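# Place the carton upright on the raised block

## Task

Set the carton onto the raised block so that no part of it overhangs the block's edges, with the same face on top as it had at the start.

## Robot and tools

Setup. Two arms work over a table: left_arm (base near y=+0.553 m) and right_arm (base near y=-0.677 m). A post stands behind them. Each arm ends in the same five-finger right hand, so the two hands are not mirror images, and every hand number means the same thing on both. The carton and the raised block sit on the table. A loose object may occasionally get nudged by something outside the robot's control.

Frames. Scene frame: origin at table height between the arms, +x away from the robot over the table, +z up, +y toward left_arm. Hand positions, quaternions and velocities in results are given in each arm's own base frame. Commanded offsets run along the current Hand target's own axes. The hand point sits 0.05 m in front of the palm and 0.15 m out from the wrist flange. Its +z runs along the straight fingers, +y points out of the palm, and +x points across the palm away from the thumb. Straight fingertips reach about 0.06-0.07 m past the point. With the fingers level, the wrist can hang below the hand and hit the table first.

The 28-number row (all values in [-1, 1]). Numbers 1-6 are left_arm dx, dy, dz, rx, ry, rz. Numbers 7-14 are the left hand: little, ring, middle, index, thumb_bend, thumb_turn, force_limit, speed. Numbers 15-28 repeat the same layout for right_arm and its hand. The pose numbers are offsets, not poses. They count from the Hand target as it stood when the action or move began, and 1.0 equals 0.6 m or 180 degrees. rx, ry, rz form a single rotation vector. Sending 0 in all six pose numbers asks nothing new of that arm. Finger numbers are absolute targets: +1 is straight/open and -1 is curled. For thumb_turn, +1 puts the thumb beside the palm and -1 puts it opposite the fingers. force_limit maps -1..+1 to roughly 0..10 N at the fingertip (0..15 N for the two thumb motors). speed rises from near zero at -1 to full speed at +0.48 and stays at full above that. To keep a hand unchanged, resend the last eight hand numbers you actually sent. If you have sent none yet, use its hand_measured values plus hand_force_limit and hand_speed.

Tools.
- execute_actions(actions, cameras): actions is a list of actions. Each action is a list of up to 15 rows, one row per 1/30 s step. A short action repeats its last row until step 15. Every row of an action is offset from that action's starting pose, so sending an offset again moves the arm further. Images come back only if actions is empty or cameras names some.
- move(target, speed, blend, stop_force, zero, blocking, cameras): drives each hand point in a straight line. target is one row, or up to 15 rows. Every row in the list is an offset from the same starting Hand targets. speed is in m/s (0.002-3.2, default 0.25). blend is in metres. stop_force (4-120 N) ends an arm's path when its wrist sensor feels that much push against its motion. Use it slowly for touching down. It cannot be combined with blocking=false. The zero argument chooses whether the sensor is re-zeroed before the move. The whole move is capped at 10 s. It does not steer around obstacles.
- wait(seconds), stop(), zoom_image(camera, region=[x0,y0,x1,y1] in pixels, at most 504 wide and high), show_instructions(), zero_wrist_force(arm = left_arm or right_arm), finished_scene(scene=1).

Cameras: cam_high, cam_left_wrist and cam_right_wrist, each 896x504.

Results. Each arm reports end_effector_position (m), end_effector_quat_wxyz and velocities. The Hand target is the last commanded pose after clipping, and the next offsets start from it. The hand often rests a bit short of it. Each hand reports six-value lists of hand_measured, hand_stopped_by (moving, target, force, stalled, fault) and hand_load_n (positive means pushed open). A lost grip shows as the load falling to about 0. Wrist force and torque are given in end-effector axes. Joint positions and torques are also reported. A move adds a move: line (done, off_target, moving, held, fault, plus any limits). MOTOR HOT, fault or over-temperature lines warn of stops.

Gripping. With the thumb turned opposite the fingers, the hand closes around objects about 0.035-0.065 m thick. A light object up to about 0.08 m can be pinched between the thumb tip and the index pad. For a gentle grip, close at speed -0.94 or lower. To squeeze harder, raise force_limit and send a target more closed than hand_measured. The controller limits each step's orientation change to 32 degrees from the measured orientation.

Cautions. Each arm stops for 10 s if joint contact torque exceeds its limit or an outside force reaches about 150 N. The arms are stiff, so aiming even slightly past a firm contact can trigger a fault. Approach surfaces slowly, ideally with stop_force. Keep the arms and hands from pressing on each other. Don't slam, drop (even a few millimetres), or release the carton while it moves. Don't let anything fall or be left off the table, since that fails the task. Avoid steering a wrist close to its own base axis. Long stretched holds heat the motors. Before finishing, check that the carton rests fully on the block, the right side up, and stays there without the robot.

Each tool is called after "Request:" as name([rows], argument=value, ...), one row to a line, values as JSON.

Reference images:

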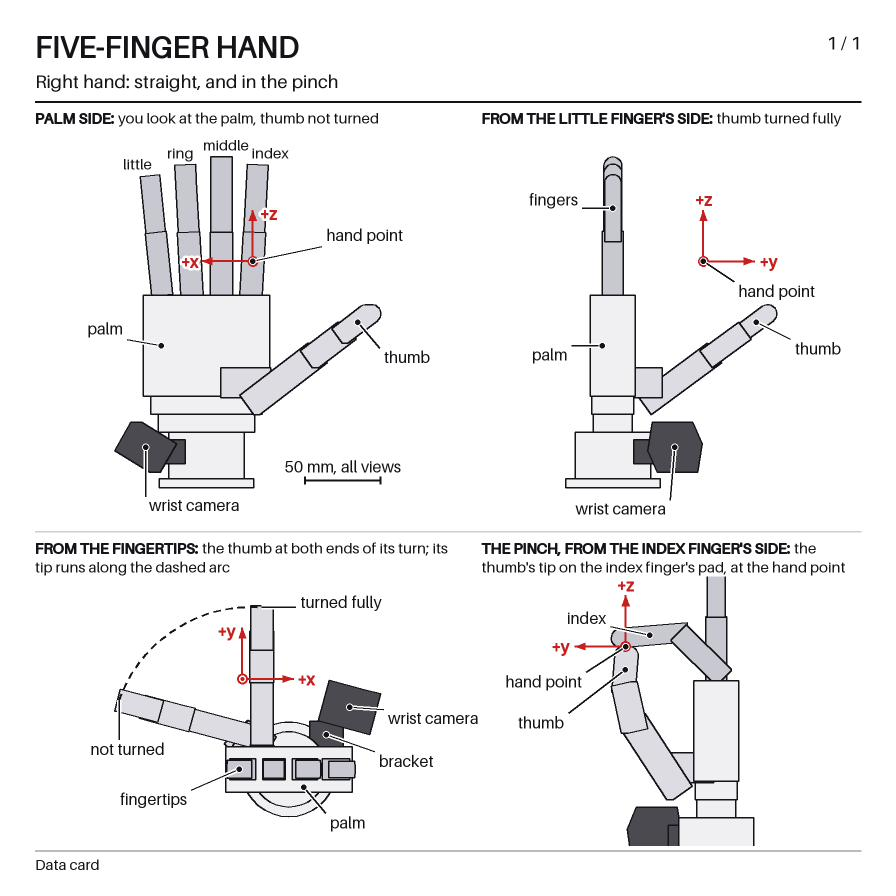

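## Session

Request:
execute_actions(actions=[])

Scene clock: 0.00 s.
left_arm: end_effector_position=(+0.4865, -0.2138, +0.2427) hand_measured=(+1.000, +1.000, +1.000, +1.000, +1.000, +1.000) hand_load_n=(+0.0, +0.0, +0.0, +0.0, +0.0, +0.0) hand_stopped_by=(target, target, target, target, target, target) hand_force_limit=0.00 hand_speed=-0.80 end_effector_quat_wxyz=(-0.135, +0.717, +0.345, +0.590) | right_arm: end_effector_position=(+0.8024, +0.0980, +0.2493) hand_measured=(+1.000, +1.000, +1.000, +1.000, +1.000, +1.000) hand_load_n=(+0.0, +0.0, +0.0, +0.0, +0.0, +0.0) hand_stopped_by=(target, target, target, target, target, target) hand_force_limit=0.00 hand_speed=-0.80 end_effector_quat_wxyz=(-0.378, -0.286, +0.869, -0.142)
Joint positions: left_arm=[-1.357 -1.22 2.398 1.408 0.529 -1.301] | right_arm=[-0.013 -0.584 0.834 2.022 2.061 -2.036]
Joint velocities: within noise
Joint torques (N m): no reading
Wrist force (N): no reading
Wrist torque (N m): no reading
Wrist force, peak (N): no reading
Hand target: left_arm +0.4865, -0.2138, +0.2427; -0.135, +0.717, +0.345, +0.590 | right_arm +0.8024, +0.0980, +0.2493; -0.378, -0.286, +0.869, -0.142

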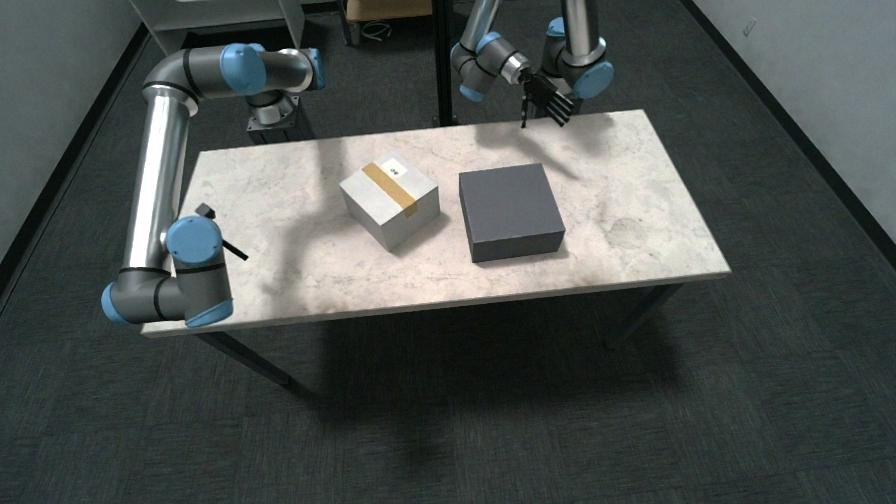

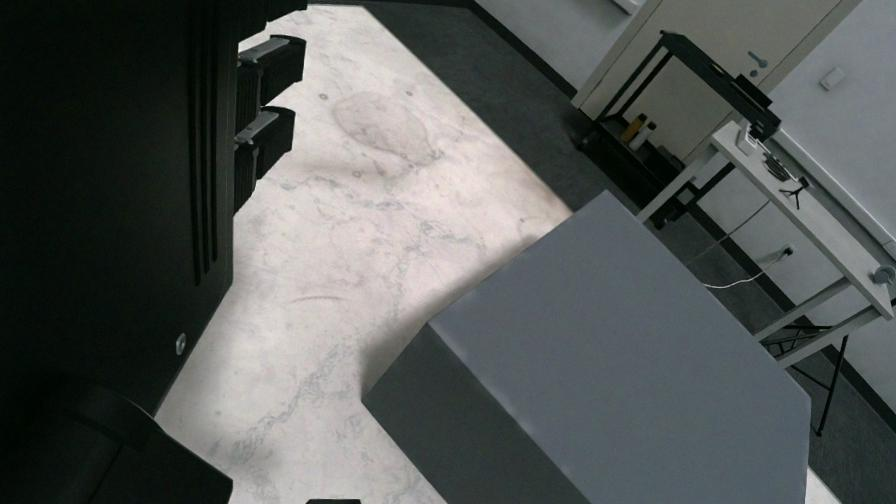

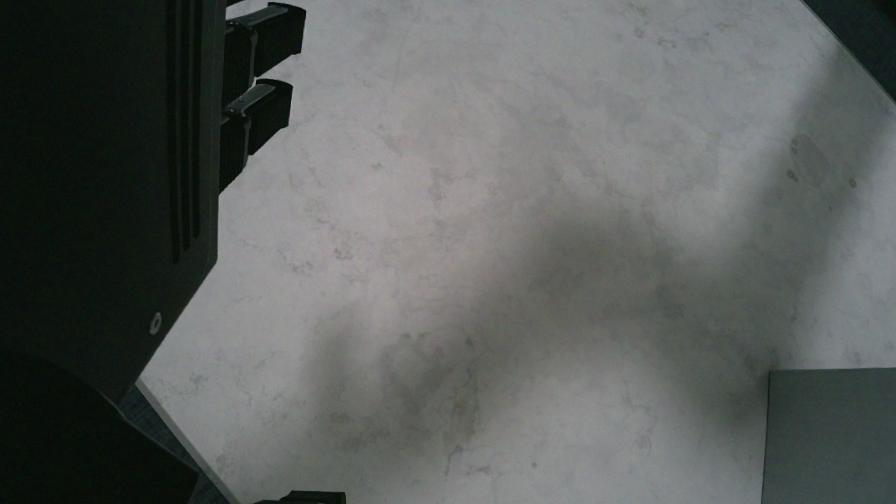

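Request:
zoom_image(camera="cam_high", region=[300, 120, 600, 290])

Request:
zoom_image(camera="cam_high", region=[400, 0, 700, 170])

Request:
zoom_image(camera="cam_high", region=[90, 20, 390, 350])

Scaled by 1.680 from the camera's image (finer frame: 1280x720).

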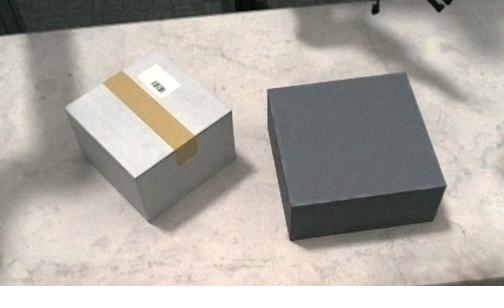

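Scaled by 1.680 from the camera's image (finer frame: 1280x720).

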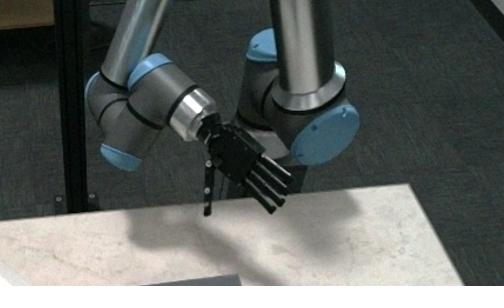

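Scaled by 1.527 from the camera's image (finer frame: 1280x720).

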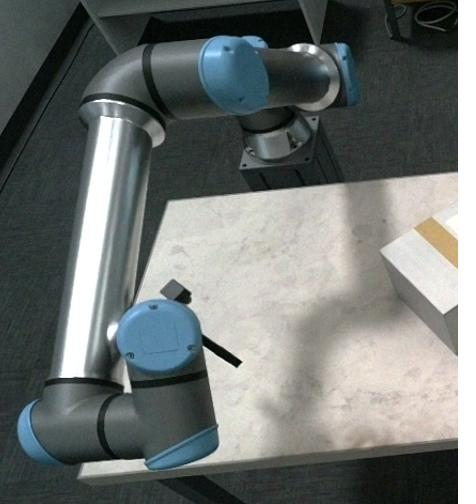

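Request:
move(target=[0.125,0.0285,-0.0355,0.0499,-0.4116,0.056,1,1,1,1,1,1,0,-0.8,0.0984,-0.0041,-0.0899,-0.0052,-0.2646,-0.0129,1,1,1,1,1,1,0,-0.8], speed=0.3, cameras=["all"])

Scene clock: 332.57 s.
left_arm: end_effector_position=(+0.4865, -0.2139, +0.3225) hand_measured=(+1.000, +1.000, +1.000, +1.000, +1.000, +1.000) hand_load_n=(+0.0, +0.0, +0.0, +0.0, +0.0, +0.0) hand_stopped_by=(target, target, target, target, target, target) hand_force_limit=0.00 hand_speed=-0.80 end_effector_quat_wxyz=(+0.000, +0.941, +0.339, +0.000) | right_arm: end_effector_position=(+0.8024, +0.0980, +0.3293) hand_measured=(+1.000, +1.000, +1.000, +1.000, +1.000, +1.000) hand_load_n=(+0.0, +0.0, +0.0, +0.0, +0.0, +0.0) hand_stopped_by=(target, target, target, target, target, target) hand_force_limit=0.00 hand_speed=-0.80 end_effector_quat_wxyz=(+0.000, -0.333, +0.943, -0.001)
Joint positions: left_arm=[-0.664 -1.493 1.854 1.21 1.57 0.215] | right_arm=[-0.176 -0.958 1.108 1.42 1.571 -2.425]
Joint torques (N m): left_arm=[12.3 -22.42 -42.93 6.61 3.07 2.08] | right_arm=[-16.83 -102.46 -34.45 1.23 -2.42 -3.64]
Wrist force (N): left_arm=[-2.0 0.5 -0.1] | right_arm=[-1.2 0.7 0.1]
Wrist torque (N m): left_arm=[0.27 0.27 -0.43] | right_arm=[0.05 -0.05 0.02]
Wrist force, peak (N): left_arm=[-2.0 0.5 -0.1] | right_arm=[-1.4 0.7 -0.1]
Hand target: left_arm +0.4865, -0.2139, +0.3225; +0.000, +0.941, +0.339, +0.000 | right_arm +0.8024, +0.0980, +0.3294; +0.000, -0.333, +0.943, -0.001
Off the commanded pose: left_arm 0.000 m, 0 deg | right_arm 0.000 m, 0 deg.
move: done

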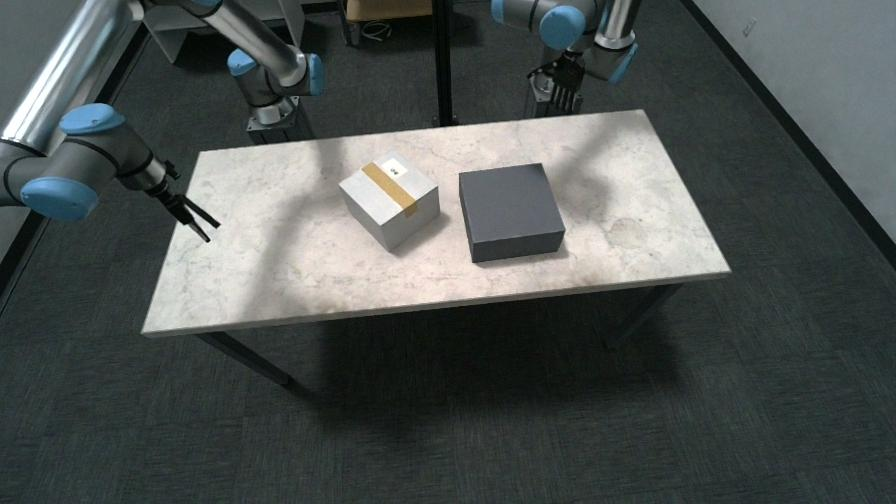

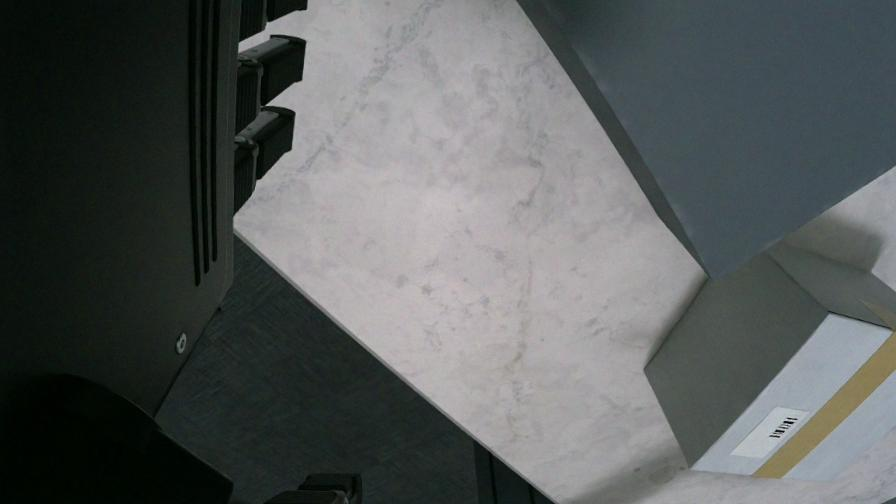

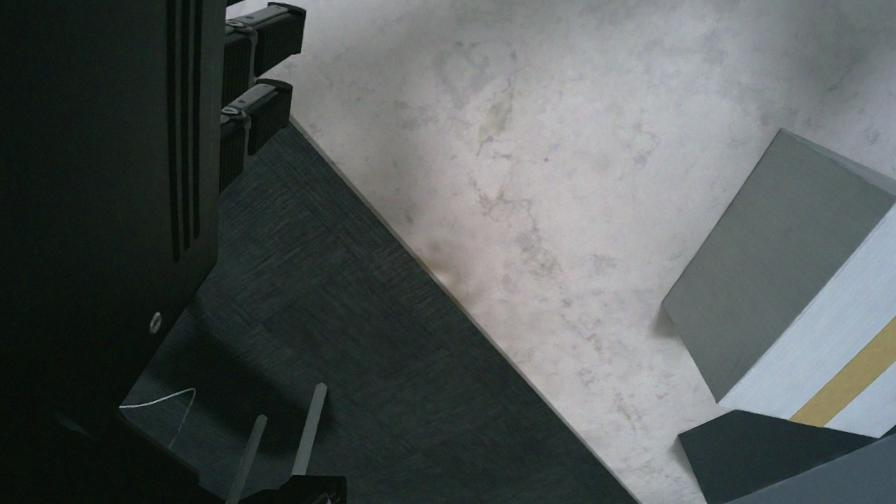

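Request:
zoom_image(camera="cam_high", region=[500, 0, 660, 130])

Request:
zoom_image(camera="cam_high", region=[110, 130, 270, 260])

Scaled by 3.150 from the camera's image (finer frame: 1280x720).

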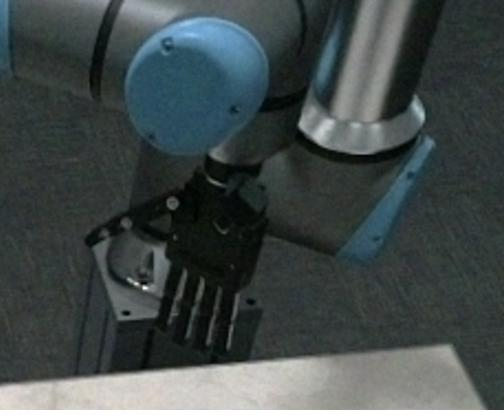

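Scaled by 3.150 from the camera's image (finer frame: 1280x720).

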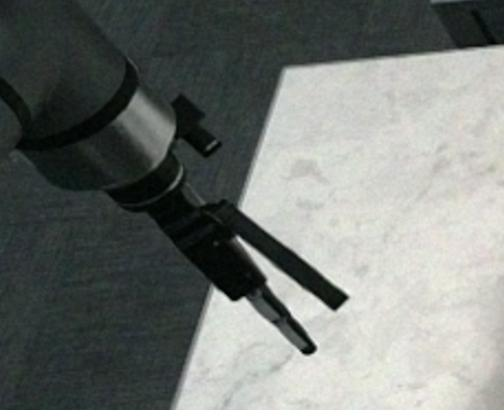

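Request:
move(target=[-0.4373,0.457,0,0,0,0,1,1,1,1,1,1,0,-0.8,-0.2172,0.3505,0,0,0,0,1,1,1,1,1,1,0,-0.8], speed=0.3, cameras=["all"])

Scene clock: 402.63 s.
left_arm: end_effector_position=(+0.4594, -0.5924, +0.3223) hand_measured=(+1.000, +1.000, +1.000, +1.000, +1.000, +1.000) hand_load_n=(+0.0, +0.0, +0.0, +0.0, +0.0, +0.0) hand_stopped_by=(target, target, target, target, target, target) hand_force_limit=0.00 hand_speed=-0.80 end_effector_quat_wxyz=(+0.000, +0.941, +0.339, +0.000) | right_arm: end_effector_position=(+0.7718, +0.3435, +0.3291) hand_measured=(+1.000, +1.000, +1.000, +1.000, +1.000, +1.000) hand_load_n=(+0.0, +0.0, +0.0, +0.0, +0.0, +0.0) hand_stopped_by=(target, target, target, target, target, target) hand_force_limit=0.00 hand_speed=-0.80 end_effector_quat_wxyz=(+0.000, -0.333, +0.943, -0.001)
Joint positions: left_arm=[-1.125 -1.174 1.451 1.294 1.57 -0.246] | right_arm=[0.129 -0.927 1.058 1.439 1.572 -2.121]
Joint torques (N m): left_arm=[-13.24 -48.08 -45.07 7.06 -3.24 -2.37] | right_arm=[19.81 -70.09 -47.83 5.77 2.36 3.11]
Wrist force (N): left_arm=[-1.9 1.0 0.2] | right_arm=[-0.9 0.5 -0.2]
Wrist torque (N m): left_arm=[0.30 0.21 -0.20] | right_arm=[0.05 -0.07 -0.15]
Wrist force, peak (N): left_arm=[-2.8 2.3 0.1] | right_arm=[-1.6 1.7 0.1]
Hand target: left_arm +0.4594, -0.5925, +0.3223; +0.000, +0.941, +0.339, +0.000 | right_arm +0.7718, +0.3435, +0.3291; +0.000, -0.333, +0.943, -0.001
Off the commanded pose: left_arm 0.000 m, 0 deg | right_arm 0.000 m, 0 deg.
move: done

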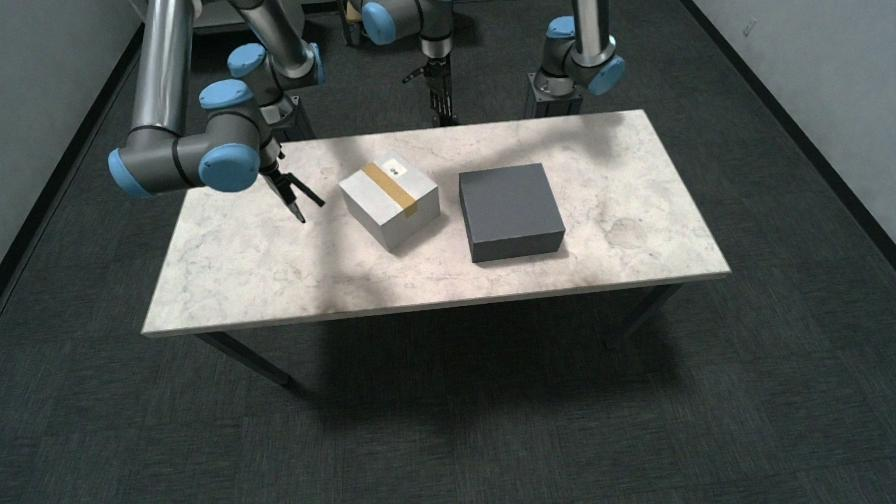

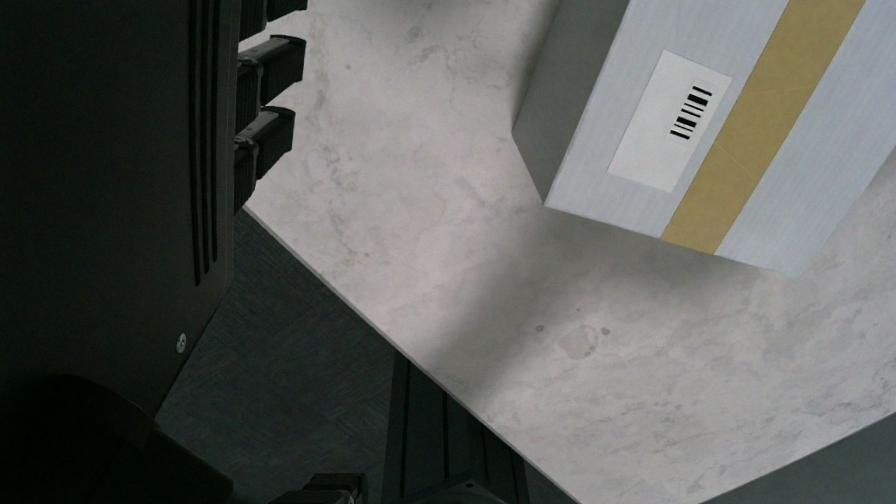

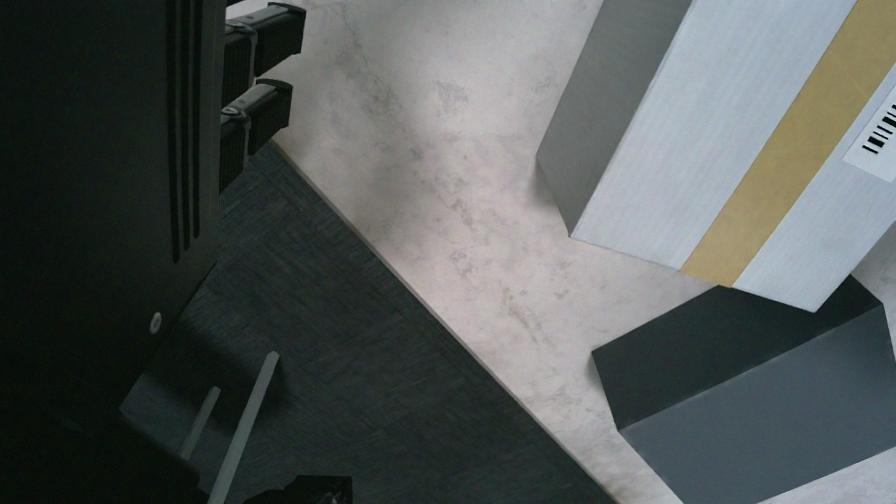

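Request:
zoom_image(camera="cam_high", region=[370, 20, 530, 150])

Request:
zoom_image(camera="cam_high", region=[230, 130, 390, 260])

Scaled by 3.150 from the camera's image (finer frame: 1280x720).

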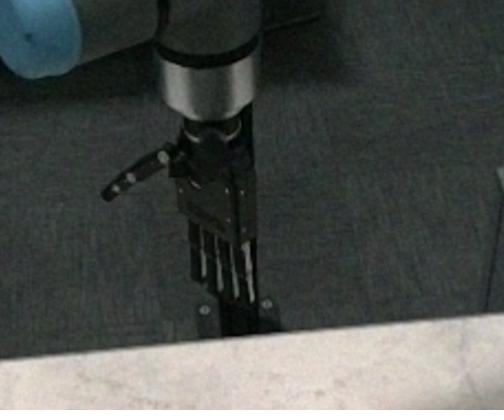

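Scaled by 3.150 from the camera's image (finer frame: 1280x720).

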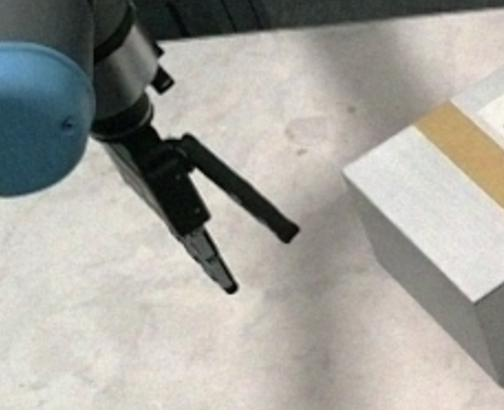

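Request:
zoom_image(camera="cam_high", region=[325, 135, 455, 265])

Request:
zoom_image(camera="cam_high", region=[450, 145, 580, 275])

Scaled by 3.877 from the camera's image (finer frame: 1280x720).

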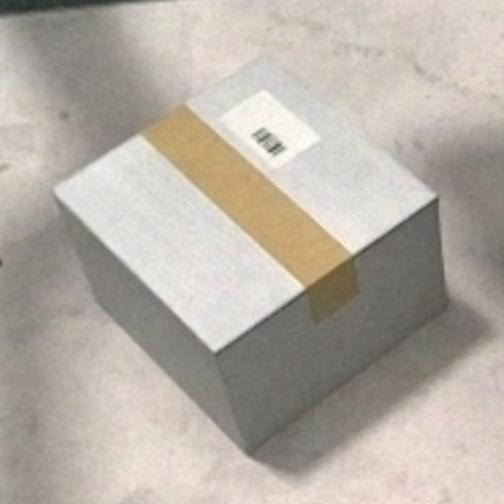

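Scaled by 3.877 from the camera's image (finer frame: 1280x720).

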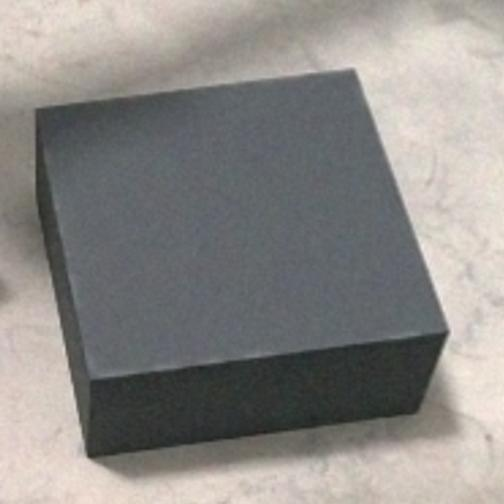

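Request:
move(target=[0.0283,-0.0333,0.3033,0,0,0,1,1,1,1,1,1,0,-0.8,-0.0283,0,0.315,0,0,0,1,1,1,1,1,1,0,-0.8], speed=0.2, cameras=["all"])

Request:
zoom_image(camera="cam_high", region=[270, 80, 490, 290])

Scene clock: 484.83 s.
left_arm: end_effector_position=(+0.4598, -0.5661, +0.1405) hand_measured=(+1.000, +1.000, +1.000, +1.000, +1.000, +1.000) hand_load_n=(+0.0, +0.0, +0.0, +0.0, +0.0, +0.0) hand_stopped_by=(target, target, target, target, target, target) hand_force_limit=0.00 hand_speed=-0.80 end_effector_quat_wxyz=(+0.000, +0.941, +0.339, +0.000) | right_arm: end_effector_position=(+0.7852, +0.3540, +0.1403) hand_measured=(+1.000, +1.000, +1.000, +1.000, +1.000, +1.000) hand_load_n=(+0.0, +0.0, +0.0, +0.0, +0.0, +0.0) hand_stopped_by=(target, target, target, target, target, target) hand_force_limit=0.00 hand_speed=-0.80 end_effector_quat_wxyz=(+0.000, -0.333, +0.943, -0.001)
Joint positions: left_arm=[-1.107 -1.08 1.661 0.99 1.57 -0.228] | right_arm=[0.14 -0.811 1.2 1.18 1.572 -2.11]
Joint torques (N m): left_arm=[11.07 -48.7 -25.56 1.59 0.18 2.36] | right_arm=[21.61 -80.76 -31.09 0.67 -0.83 3.44]
Wrist force (N): left_arm=[-1.8 0.9 0.1] | right_arm=[-1.1 0.5 0.1]
Wrist torque (N m): left_arm=[0.29 0.20 -0.43] | right_arm=[0.03 -0.07 -0.17]
Wrist force, peak (N): left_arm=[-1.8 0.7 1.6] | right_arm=[-1.6 0.5 1.3]
Hand target: left_arm +0.4598, -0.5661, +0.1403; +0.000, +0.941, +0.339, +0.000 | right_arm +0.7852, +0.3540, +0.1401; +0.000, -0.333, +0.943, -0.001
Off the commanded pose: left_arm 0.000 m, 0 deg | right_arm 0.000 m, 0 deg.
move: done

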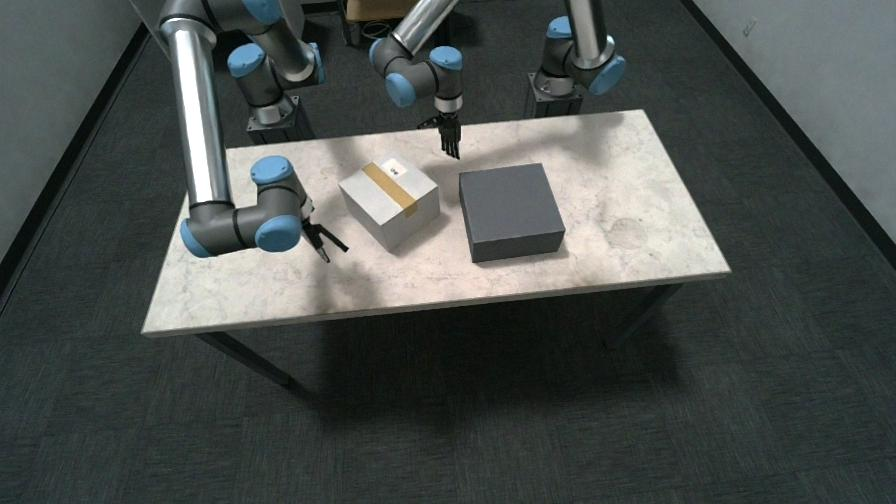

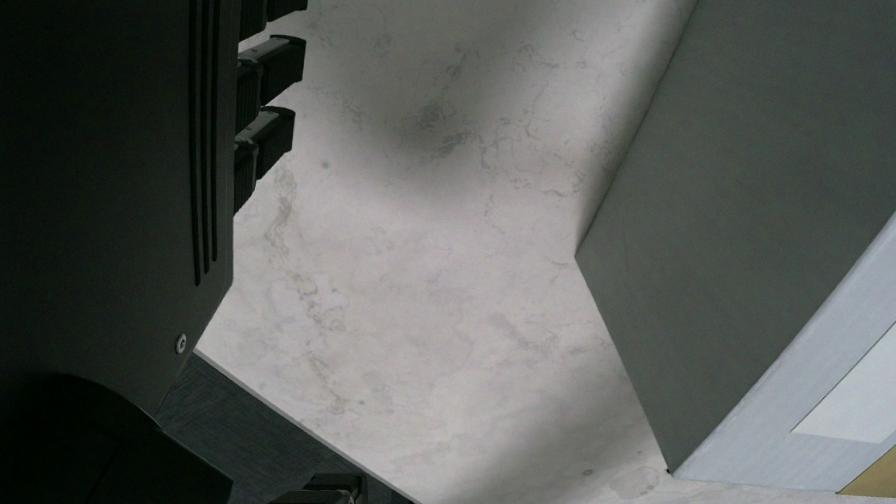

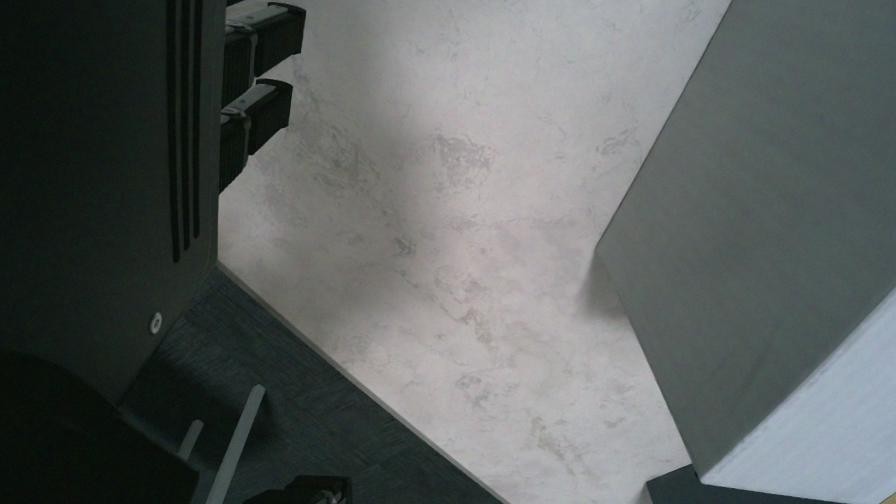

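Scaled by 2.291 from the camera's image (finer frame: 1280x720).

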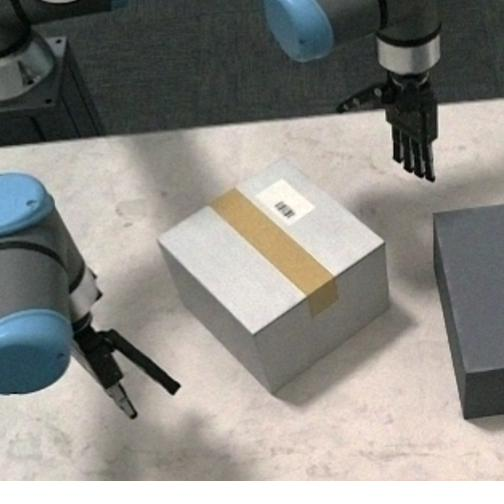

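Request:
move(target=[0,0.125,0,0,0,0,1,1,1,1,1,1,0,-0.8,0,0.158,0,0,0,0,1,1,1,1,1,1,0,-0.8], speed=0.02, stop_force=8, cameras=["all"])

Request:
zoom_image(camera="cam_high", region=[300, 100, 480, 280])

Scene clock: 515.10 s.
left_arm: end_effector_position=(+0.5076, -0.6239, +0.1403) hand_measured=(+1.000, +1.000, +1.000, +1.000, +1.000, +1.000) hand_load_n=(+0.0, +0.0, +0.0, +0.0, +0.0, +0.0) hand_stopped_by=(target, target, target, target, target, target) hand_force_limit=0.00 hand_speed=-0.80 end_effector_quat_wxyz=(+0.000, +0.941, +0.339, +0.000) | right_arm: end_effector_position=(+0.7257, +0.4278, +0.1400) hand_measured=(+1.000, +1.000, +1.000, +1.000, +1.000, +1.000) hand_load_n=(+0.0, +0.5, -0.5, +0.0, +0.0, +0.0) hand_stopped_by=(target, target, target, target, target, target) hand_force_limit=0.00 hand_speed=-0.80 end_effector_quat_wxyz=(+0.000, -0.333, +0.943, -0.001)
Joint positions: left_arm=[-1.083 -0.972 1.483 1.06 1.57 -0.205] | right_arm=[0.242 -0.853 1.276 1.147 1.572 -2.008]
Joint torques (N m): left_arm=[11.89 -59.36 -39.53 6.6 -2.45 2.23] | right_arm=[22.25 -106.19 -30.59 0.98 1.47 3.44]
Wrist force (N): left_arm=[-1.8 0.8 -0.1] | right_arm=[-1.5 0.4 -0.1]
Wrist torque (N m): left_arm=[0.29 0.21 -0.46] | right_arm=[0.03 0.01 -0.18]
Wrist force, peak (N): left_arm=[-2.1 1.3 -0.1] | right_arm=[-1.6 1.1 -0.4]
Hand target: left_arm +0.5076, -0.6239, +0.1403; +0.000, +0.941, +0.339, +0.000 | right_arm +0.7257, +0.4278, +0.1400; +0.000, -0.333, +0.943, -0.001
Off the commanded pose: left_arm 0.000 m, 0 deg | right_arm 0.000 m, 0 deg.
move: done

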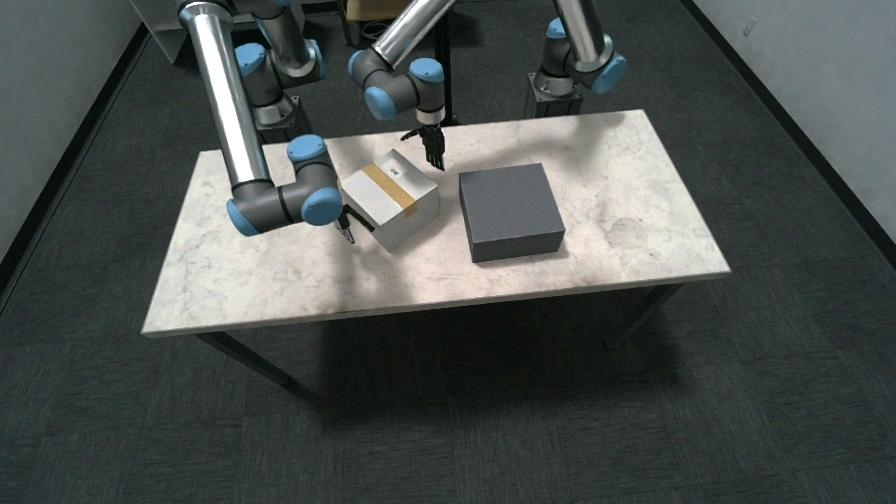

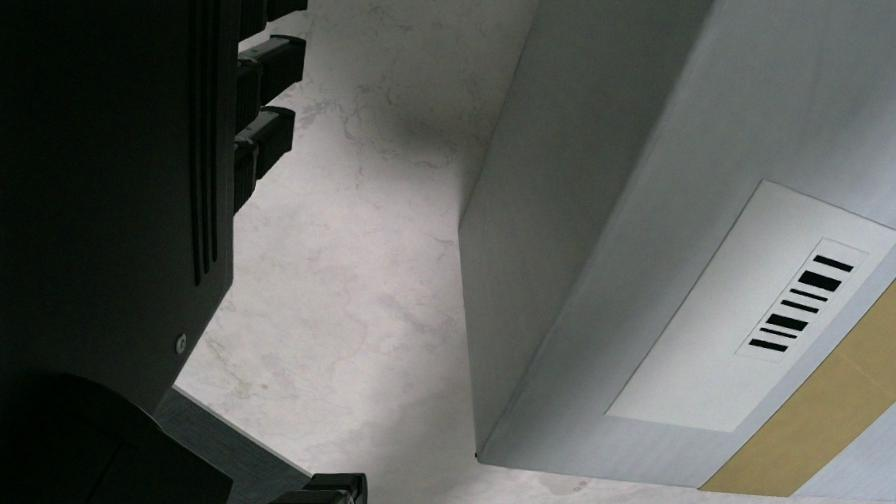

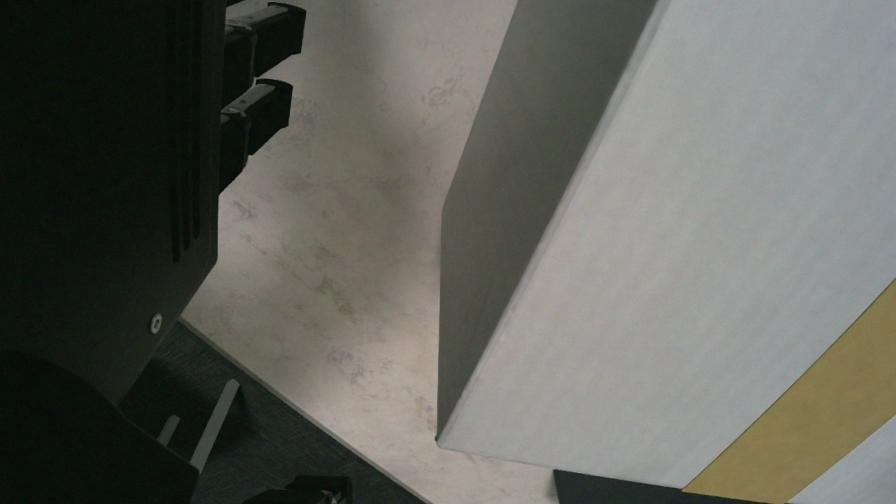

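Scaled by 2.800 from the camera's image (finer frame: 1280x720).

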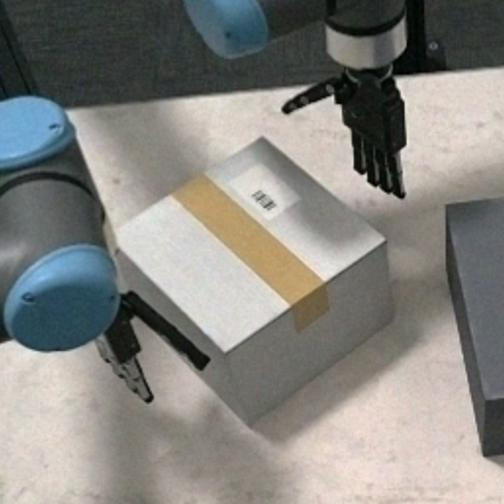

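Request:
move(target=[0,0.0833,0.0167,0,0,0,1,1,1,1,1,1,0,-0.8,0,0.0833,0.0167,0,0,0,1,1,1,1,1,1,0,-0.8], speed=0.08, cameras=["cam_high"])

Request:
zoom_image(camera="cam_high", region=[300, 100, 480, 280])

Scene clock: 546.27 s.
left_arm: end_effector_position=(+0.5395, -0.6623, +0.1303) hand_measured=(+1.000, +1.000, +1.000, +1.000, +1.000, +1.000) hand_load_n=(+0.0, +0.0, +0.0, +0.0, +0.0, +0.0) hand_stopped_by=(target, target, target, target, target, target) hand_force_limit=0.00 hand_speed=-0.80 end_effector_quat_wxyz=(+0.000, +0.941, +0.339, +0.000) | right_arm: end_effector_position=(+0.6944, +0.4667, +0.1299) hand_measured=(+1.000, +1.000, +1.000, +1.000, +1.000, +1.000) hand_load_n=(+0.0, +0.0, +0.0, +0.0, +0.0, +0.0) hand_stopped_by=(target, target, target, target, target, target) hand_force_limit=0.00 hand_speed=-0.80 end_effector_quat_wxyz=(+0.000, -0.333, +0.943, -0.001)
Joint positions: left_arm=[-1.07 -0.89 1.361 1.1 1.57 -0.191] | right_arm=[0.299 -0.861 1.31 1.121 1.572 -1.95]
Joint torques (N m): left_arm=[9.61 -68.56 -40.43 6.73 -0.41 2.27] | right_arm=[19.24 -105.04 -30.62 0.74 2.03 3.32]
Wrist force (N): left_arm=[-1.6 1.0 0.1] | right_arm=[-1.4 0.5 0.2]
Wrist torque (N m): left_arm=[0.25 0.18 -0.41] | right_arm=[0.02 -0.02 -0.16]
Wrist force, peak (N): left_arm=[-2.3 0.9 -0.6] | right_arm=[-1.7 0.7 -0.1]
Hand target: left_arm +0.5395, -0.6624, +0.1303; +0.000, +0.941, +0.339, +0.000 | right_arm +0.6943, +0.4667, +0.1299; +0.000, -0.333, +0.943, -0.001
Off the commanded pose: left_arm 0.000 m, 0 deg | right_arm 0.000 m, 0 deg.
move: done

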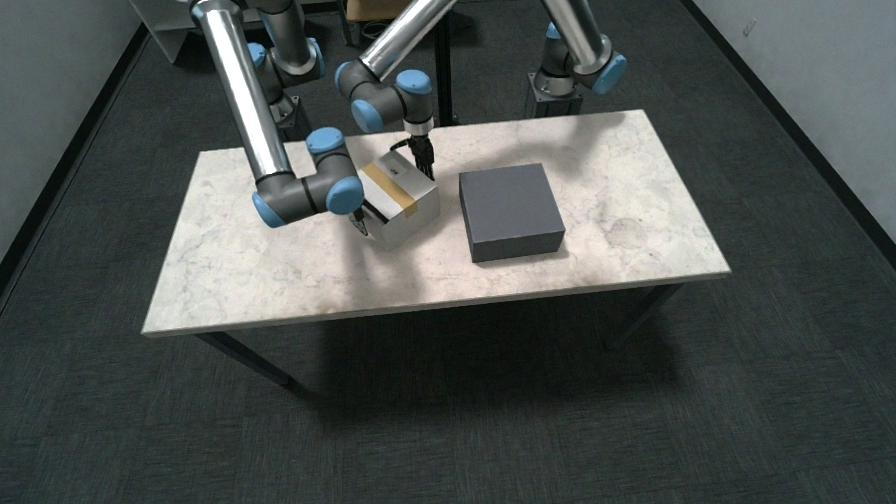

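Scaled by 2.800 from the camera's image (finer frame: 1280x720).

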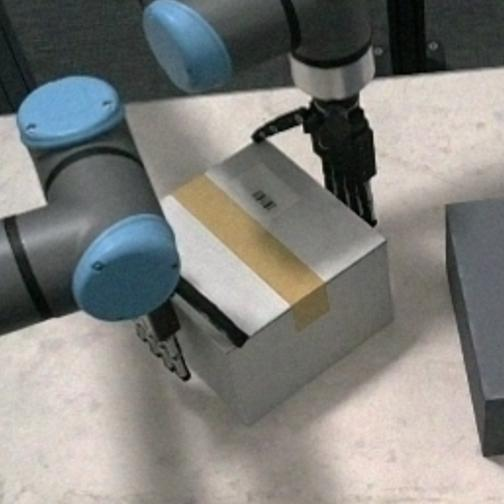

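Request:
move(target=[0,0.0833,0,0,0,0,1,1,1,1,1,1,0,-0.8,0,0.0833,0,0,0,0,1,1,1,1,1,1,0,-0.8], speed=0.015, stop_force=6, cameras=["all"])

Request:
zoom_image(camera="cam_high", region=[300, 100, 480, 280])

Scene clock: 559.93 s.
left_arm: end_effector_position=(+0.5610, -0.6883, +0.1303) hand_measured=(+1.000, +1.000, +1.000, +1.000, +1.000, +1.000) hand_load_n=(+0.0, +0.0, +0.0, +0.0, +0.0, +0.0) hand_stopped_by=(target, target, target, target, target, target) hand_force_limit=0.00 hand_speed=-0.80 end_effector_quat_wxyz=(+0.000, +0.941, +0.339, +0.000) | right_arm: end_effector_position=(+0.6848, +0.4785, +0.1300) hand_measured=(+1.000, +1.000, +1.000, +1.000, +1.000, +1.000) hand_load_n=(+0.0, +0.0, +0.0, -0.5, +0.0, +0.0) hand_stopped_by=(target, target, target, target, target, target) hand_force_limit=0.00 hand_speed=-0.80 end_effector_quat_wxyz=(+0.001, -0.333, +0.943, -0.001)
Joint positions: left_arm=[-1.062 -0.837 1.268 1.141 1.57 -0.184] | right_arm=[0.317 -0.864 1.316 1.118 1.572 -1.932]
Joint torques (N m): left_arm=[-12.05 -92.79 -26.65 2.34 0.02 -2.87] | right_arm=[8.18 -55.91 -22.15 2.87 -0.05 -3.29]
Wrist force (N): left_arm=[-1.9 0.6 -0.4] | right_arm=[-3.0 -1.5 -19.5]
Wrist torque (N m): left_arm=[0.20 0.26 -0.44] | right_arm=[0.88 0.27 -0.16]
Wrist force, peak (N): left_arm=[-4.0 -9.8 -2.7] | right_arm=[-0.9 7.9 -19.6]
Hand target: left_arm +0.5610, -0.6883, +0.1303; +0.000, +0.941, +0.339, +0.000 (not the last commanded pose) | right_arm +0.6848, +0.4786, +0.1300; +0.001, -0.333, +0.943, -0.001 (not the last commanded pose)
Off the commanded pose: left_arm 0.016 m, 0 deg | right_arm 0.035 m, 0 deg.
move: contact (left_arm, right_arm)

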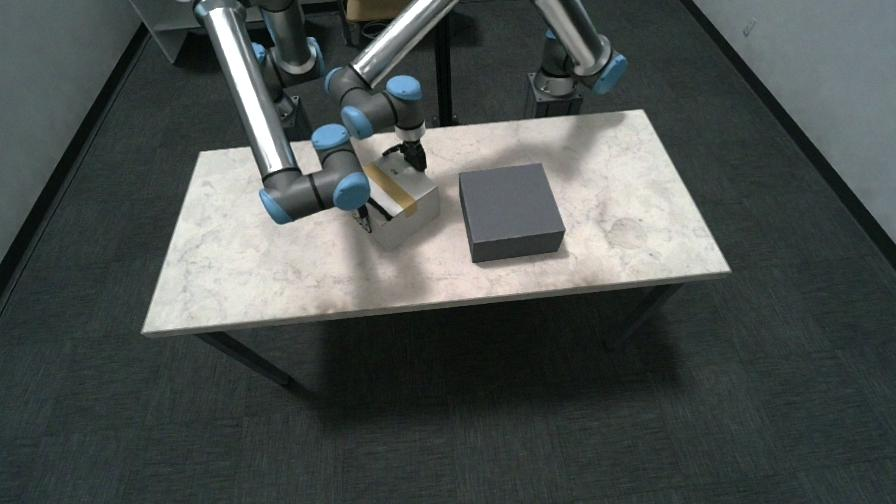

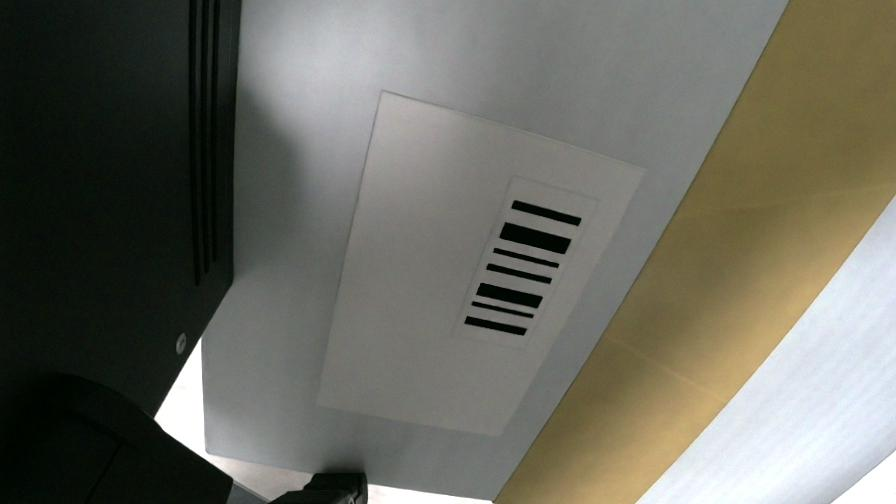

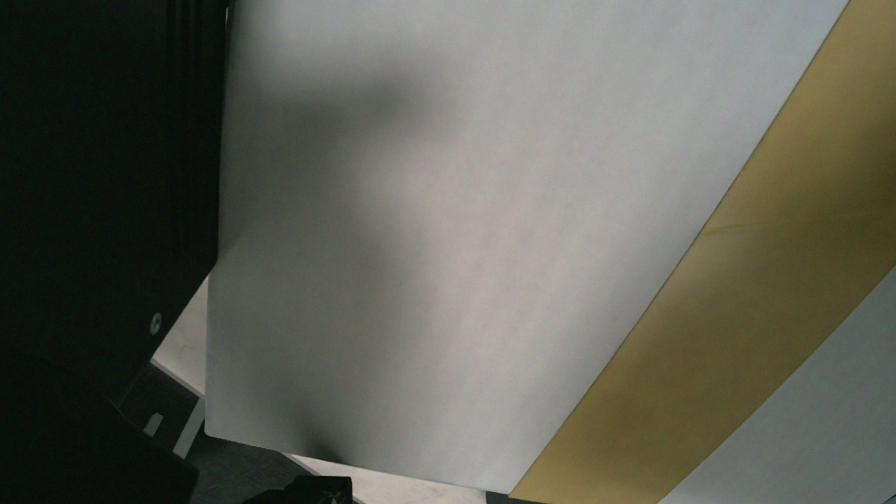

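Scaled by 2.800 from the camera's image (finer frame: 1280x720).

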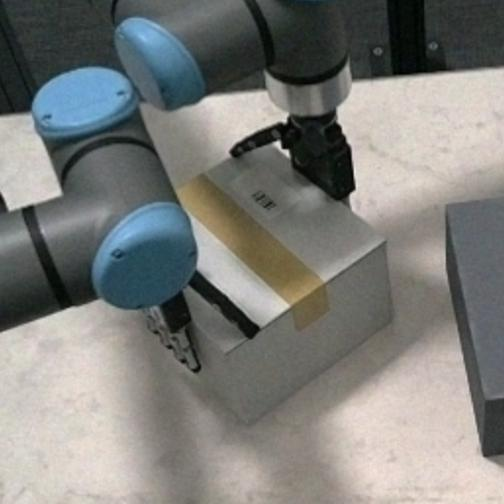

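Request:
move([
  [0,-0.0167,0,0,0,0,1,1,1,1,1,1,0,-0.8,0,-0.0167,0,0,0,0,1,1,1,1,1,1,0,-0.8],
  [0,-0.0167,-0.0267,0,0,0,1,1,1,1,1,1,0,-0.8,0,-0.0167,-0.0267,0,0,0,1,1,1,1,1,1,0,-0.8],
], speed=0.05, cameras=["all"])

Request:
zoom_image(camera="cam_high", region=[320, 120, 450, 250])

Scene clock: 593.43 s.
left_arm: end_effector_position=(+0.5546, -0.6806, +0.1462) hand_measured=(+1.000, +1.000, +1.000, +1.000, +1.000, +1.000) hand_load_n=(+0.0, +0.0, +0.0, +0.0, +0.0, +0.0) hand_stopped_by=(target, target, target, target, target, target) hand_force_limit=0.00 hand_speed=-0.80 end_effector_quat_wxyz=(+0.000, +0.941, +0.339, +0.000) | right_arm: end_effector_position=(+0.6911, +0.4708, +0.1459) hand_measured=(+1.000, +1.000, +1.000, +1.000, +1.000, +1.000) hand_load_n=(+0.0, +0.0, +0.0, +0.0, +0.0, +0.0) hand_stopped_by=(target, target, target, target, target, target) hand_force_limit=0.00 hand_speed=-0.80 end_effector_quat_wxyz=(+0.001, -0.333, +0.943, -0.001)
Joint positions: left_arm=[-1.065 -0.865 1.285 1.15 1.57 -0.186] | right_arm=[0.306 -0.873 1.301 1.142 1.572 -1.944]
Joint torques (N m): left_arm=[-11.71 -88.44 -40.45 7.07 0.45 -2.65] | right_arm=[-17.62 -102.8 -42.7 5.83 0.66 -3.63]
Wrist force (N): left_arm=[-1.8 0.9 0.2] | right_arm=[-1.3 0.2 0.0]
Wrist torque (N m): left_arm=[0.19 0.23 -0.24] | right_arm=[-0.02 -0.02 0.00]
Wrist force, peak (N): left_arm=[-2.1 1.0 -0.3] | right_arm=[-3.0 4.1 -21.4]
Hand target: left_arm +0.5546, -0.6806, +0.1463; +0.000, +0.941, +0.339, +0.000 | right_arm +0.6911, +0.4708, +0.1460; +0.001, -0.333, +0.943, -0.001
Off the commanded pose: left_arm 0.000 m, 0 deg | right_arm 0.000 m, 0 deg.
move: done

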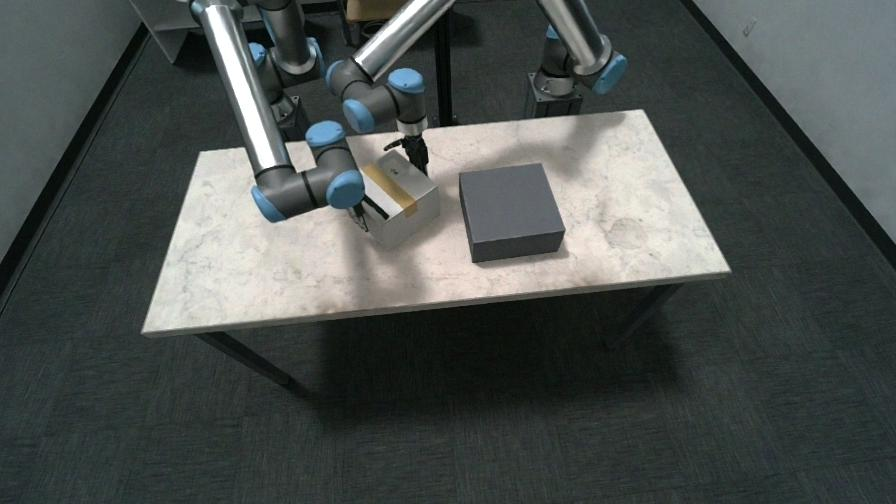

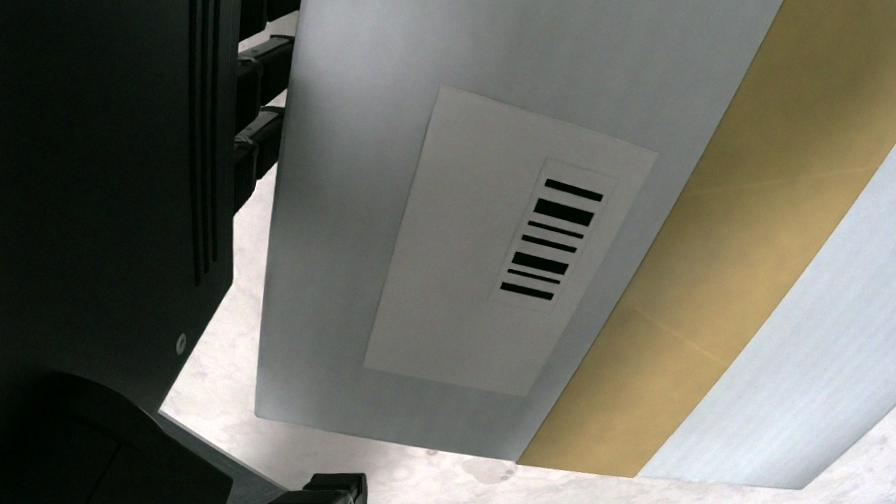

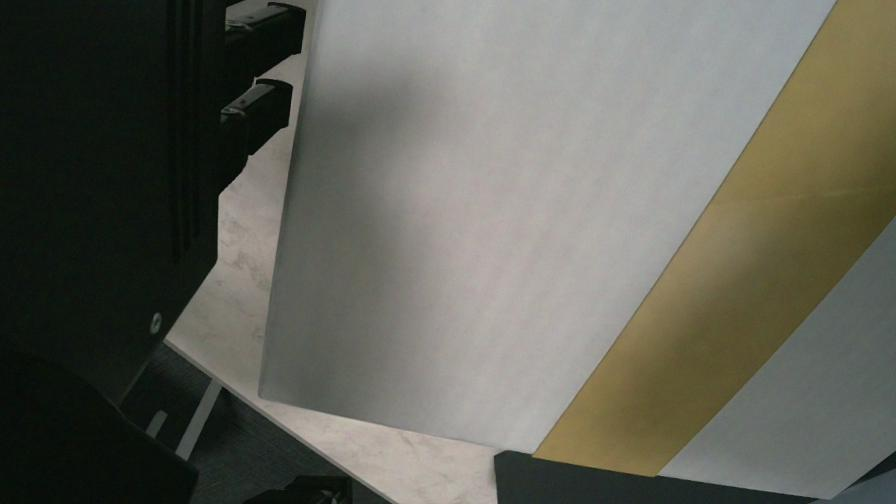

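Scaled by 3.877 from the camera's image (finer frame: 1280x720).

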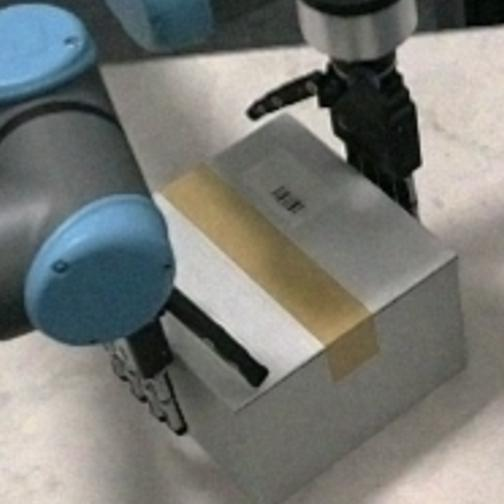

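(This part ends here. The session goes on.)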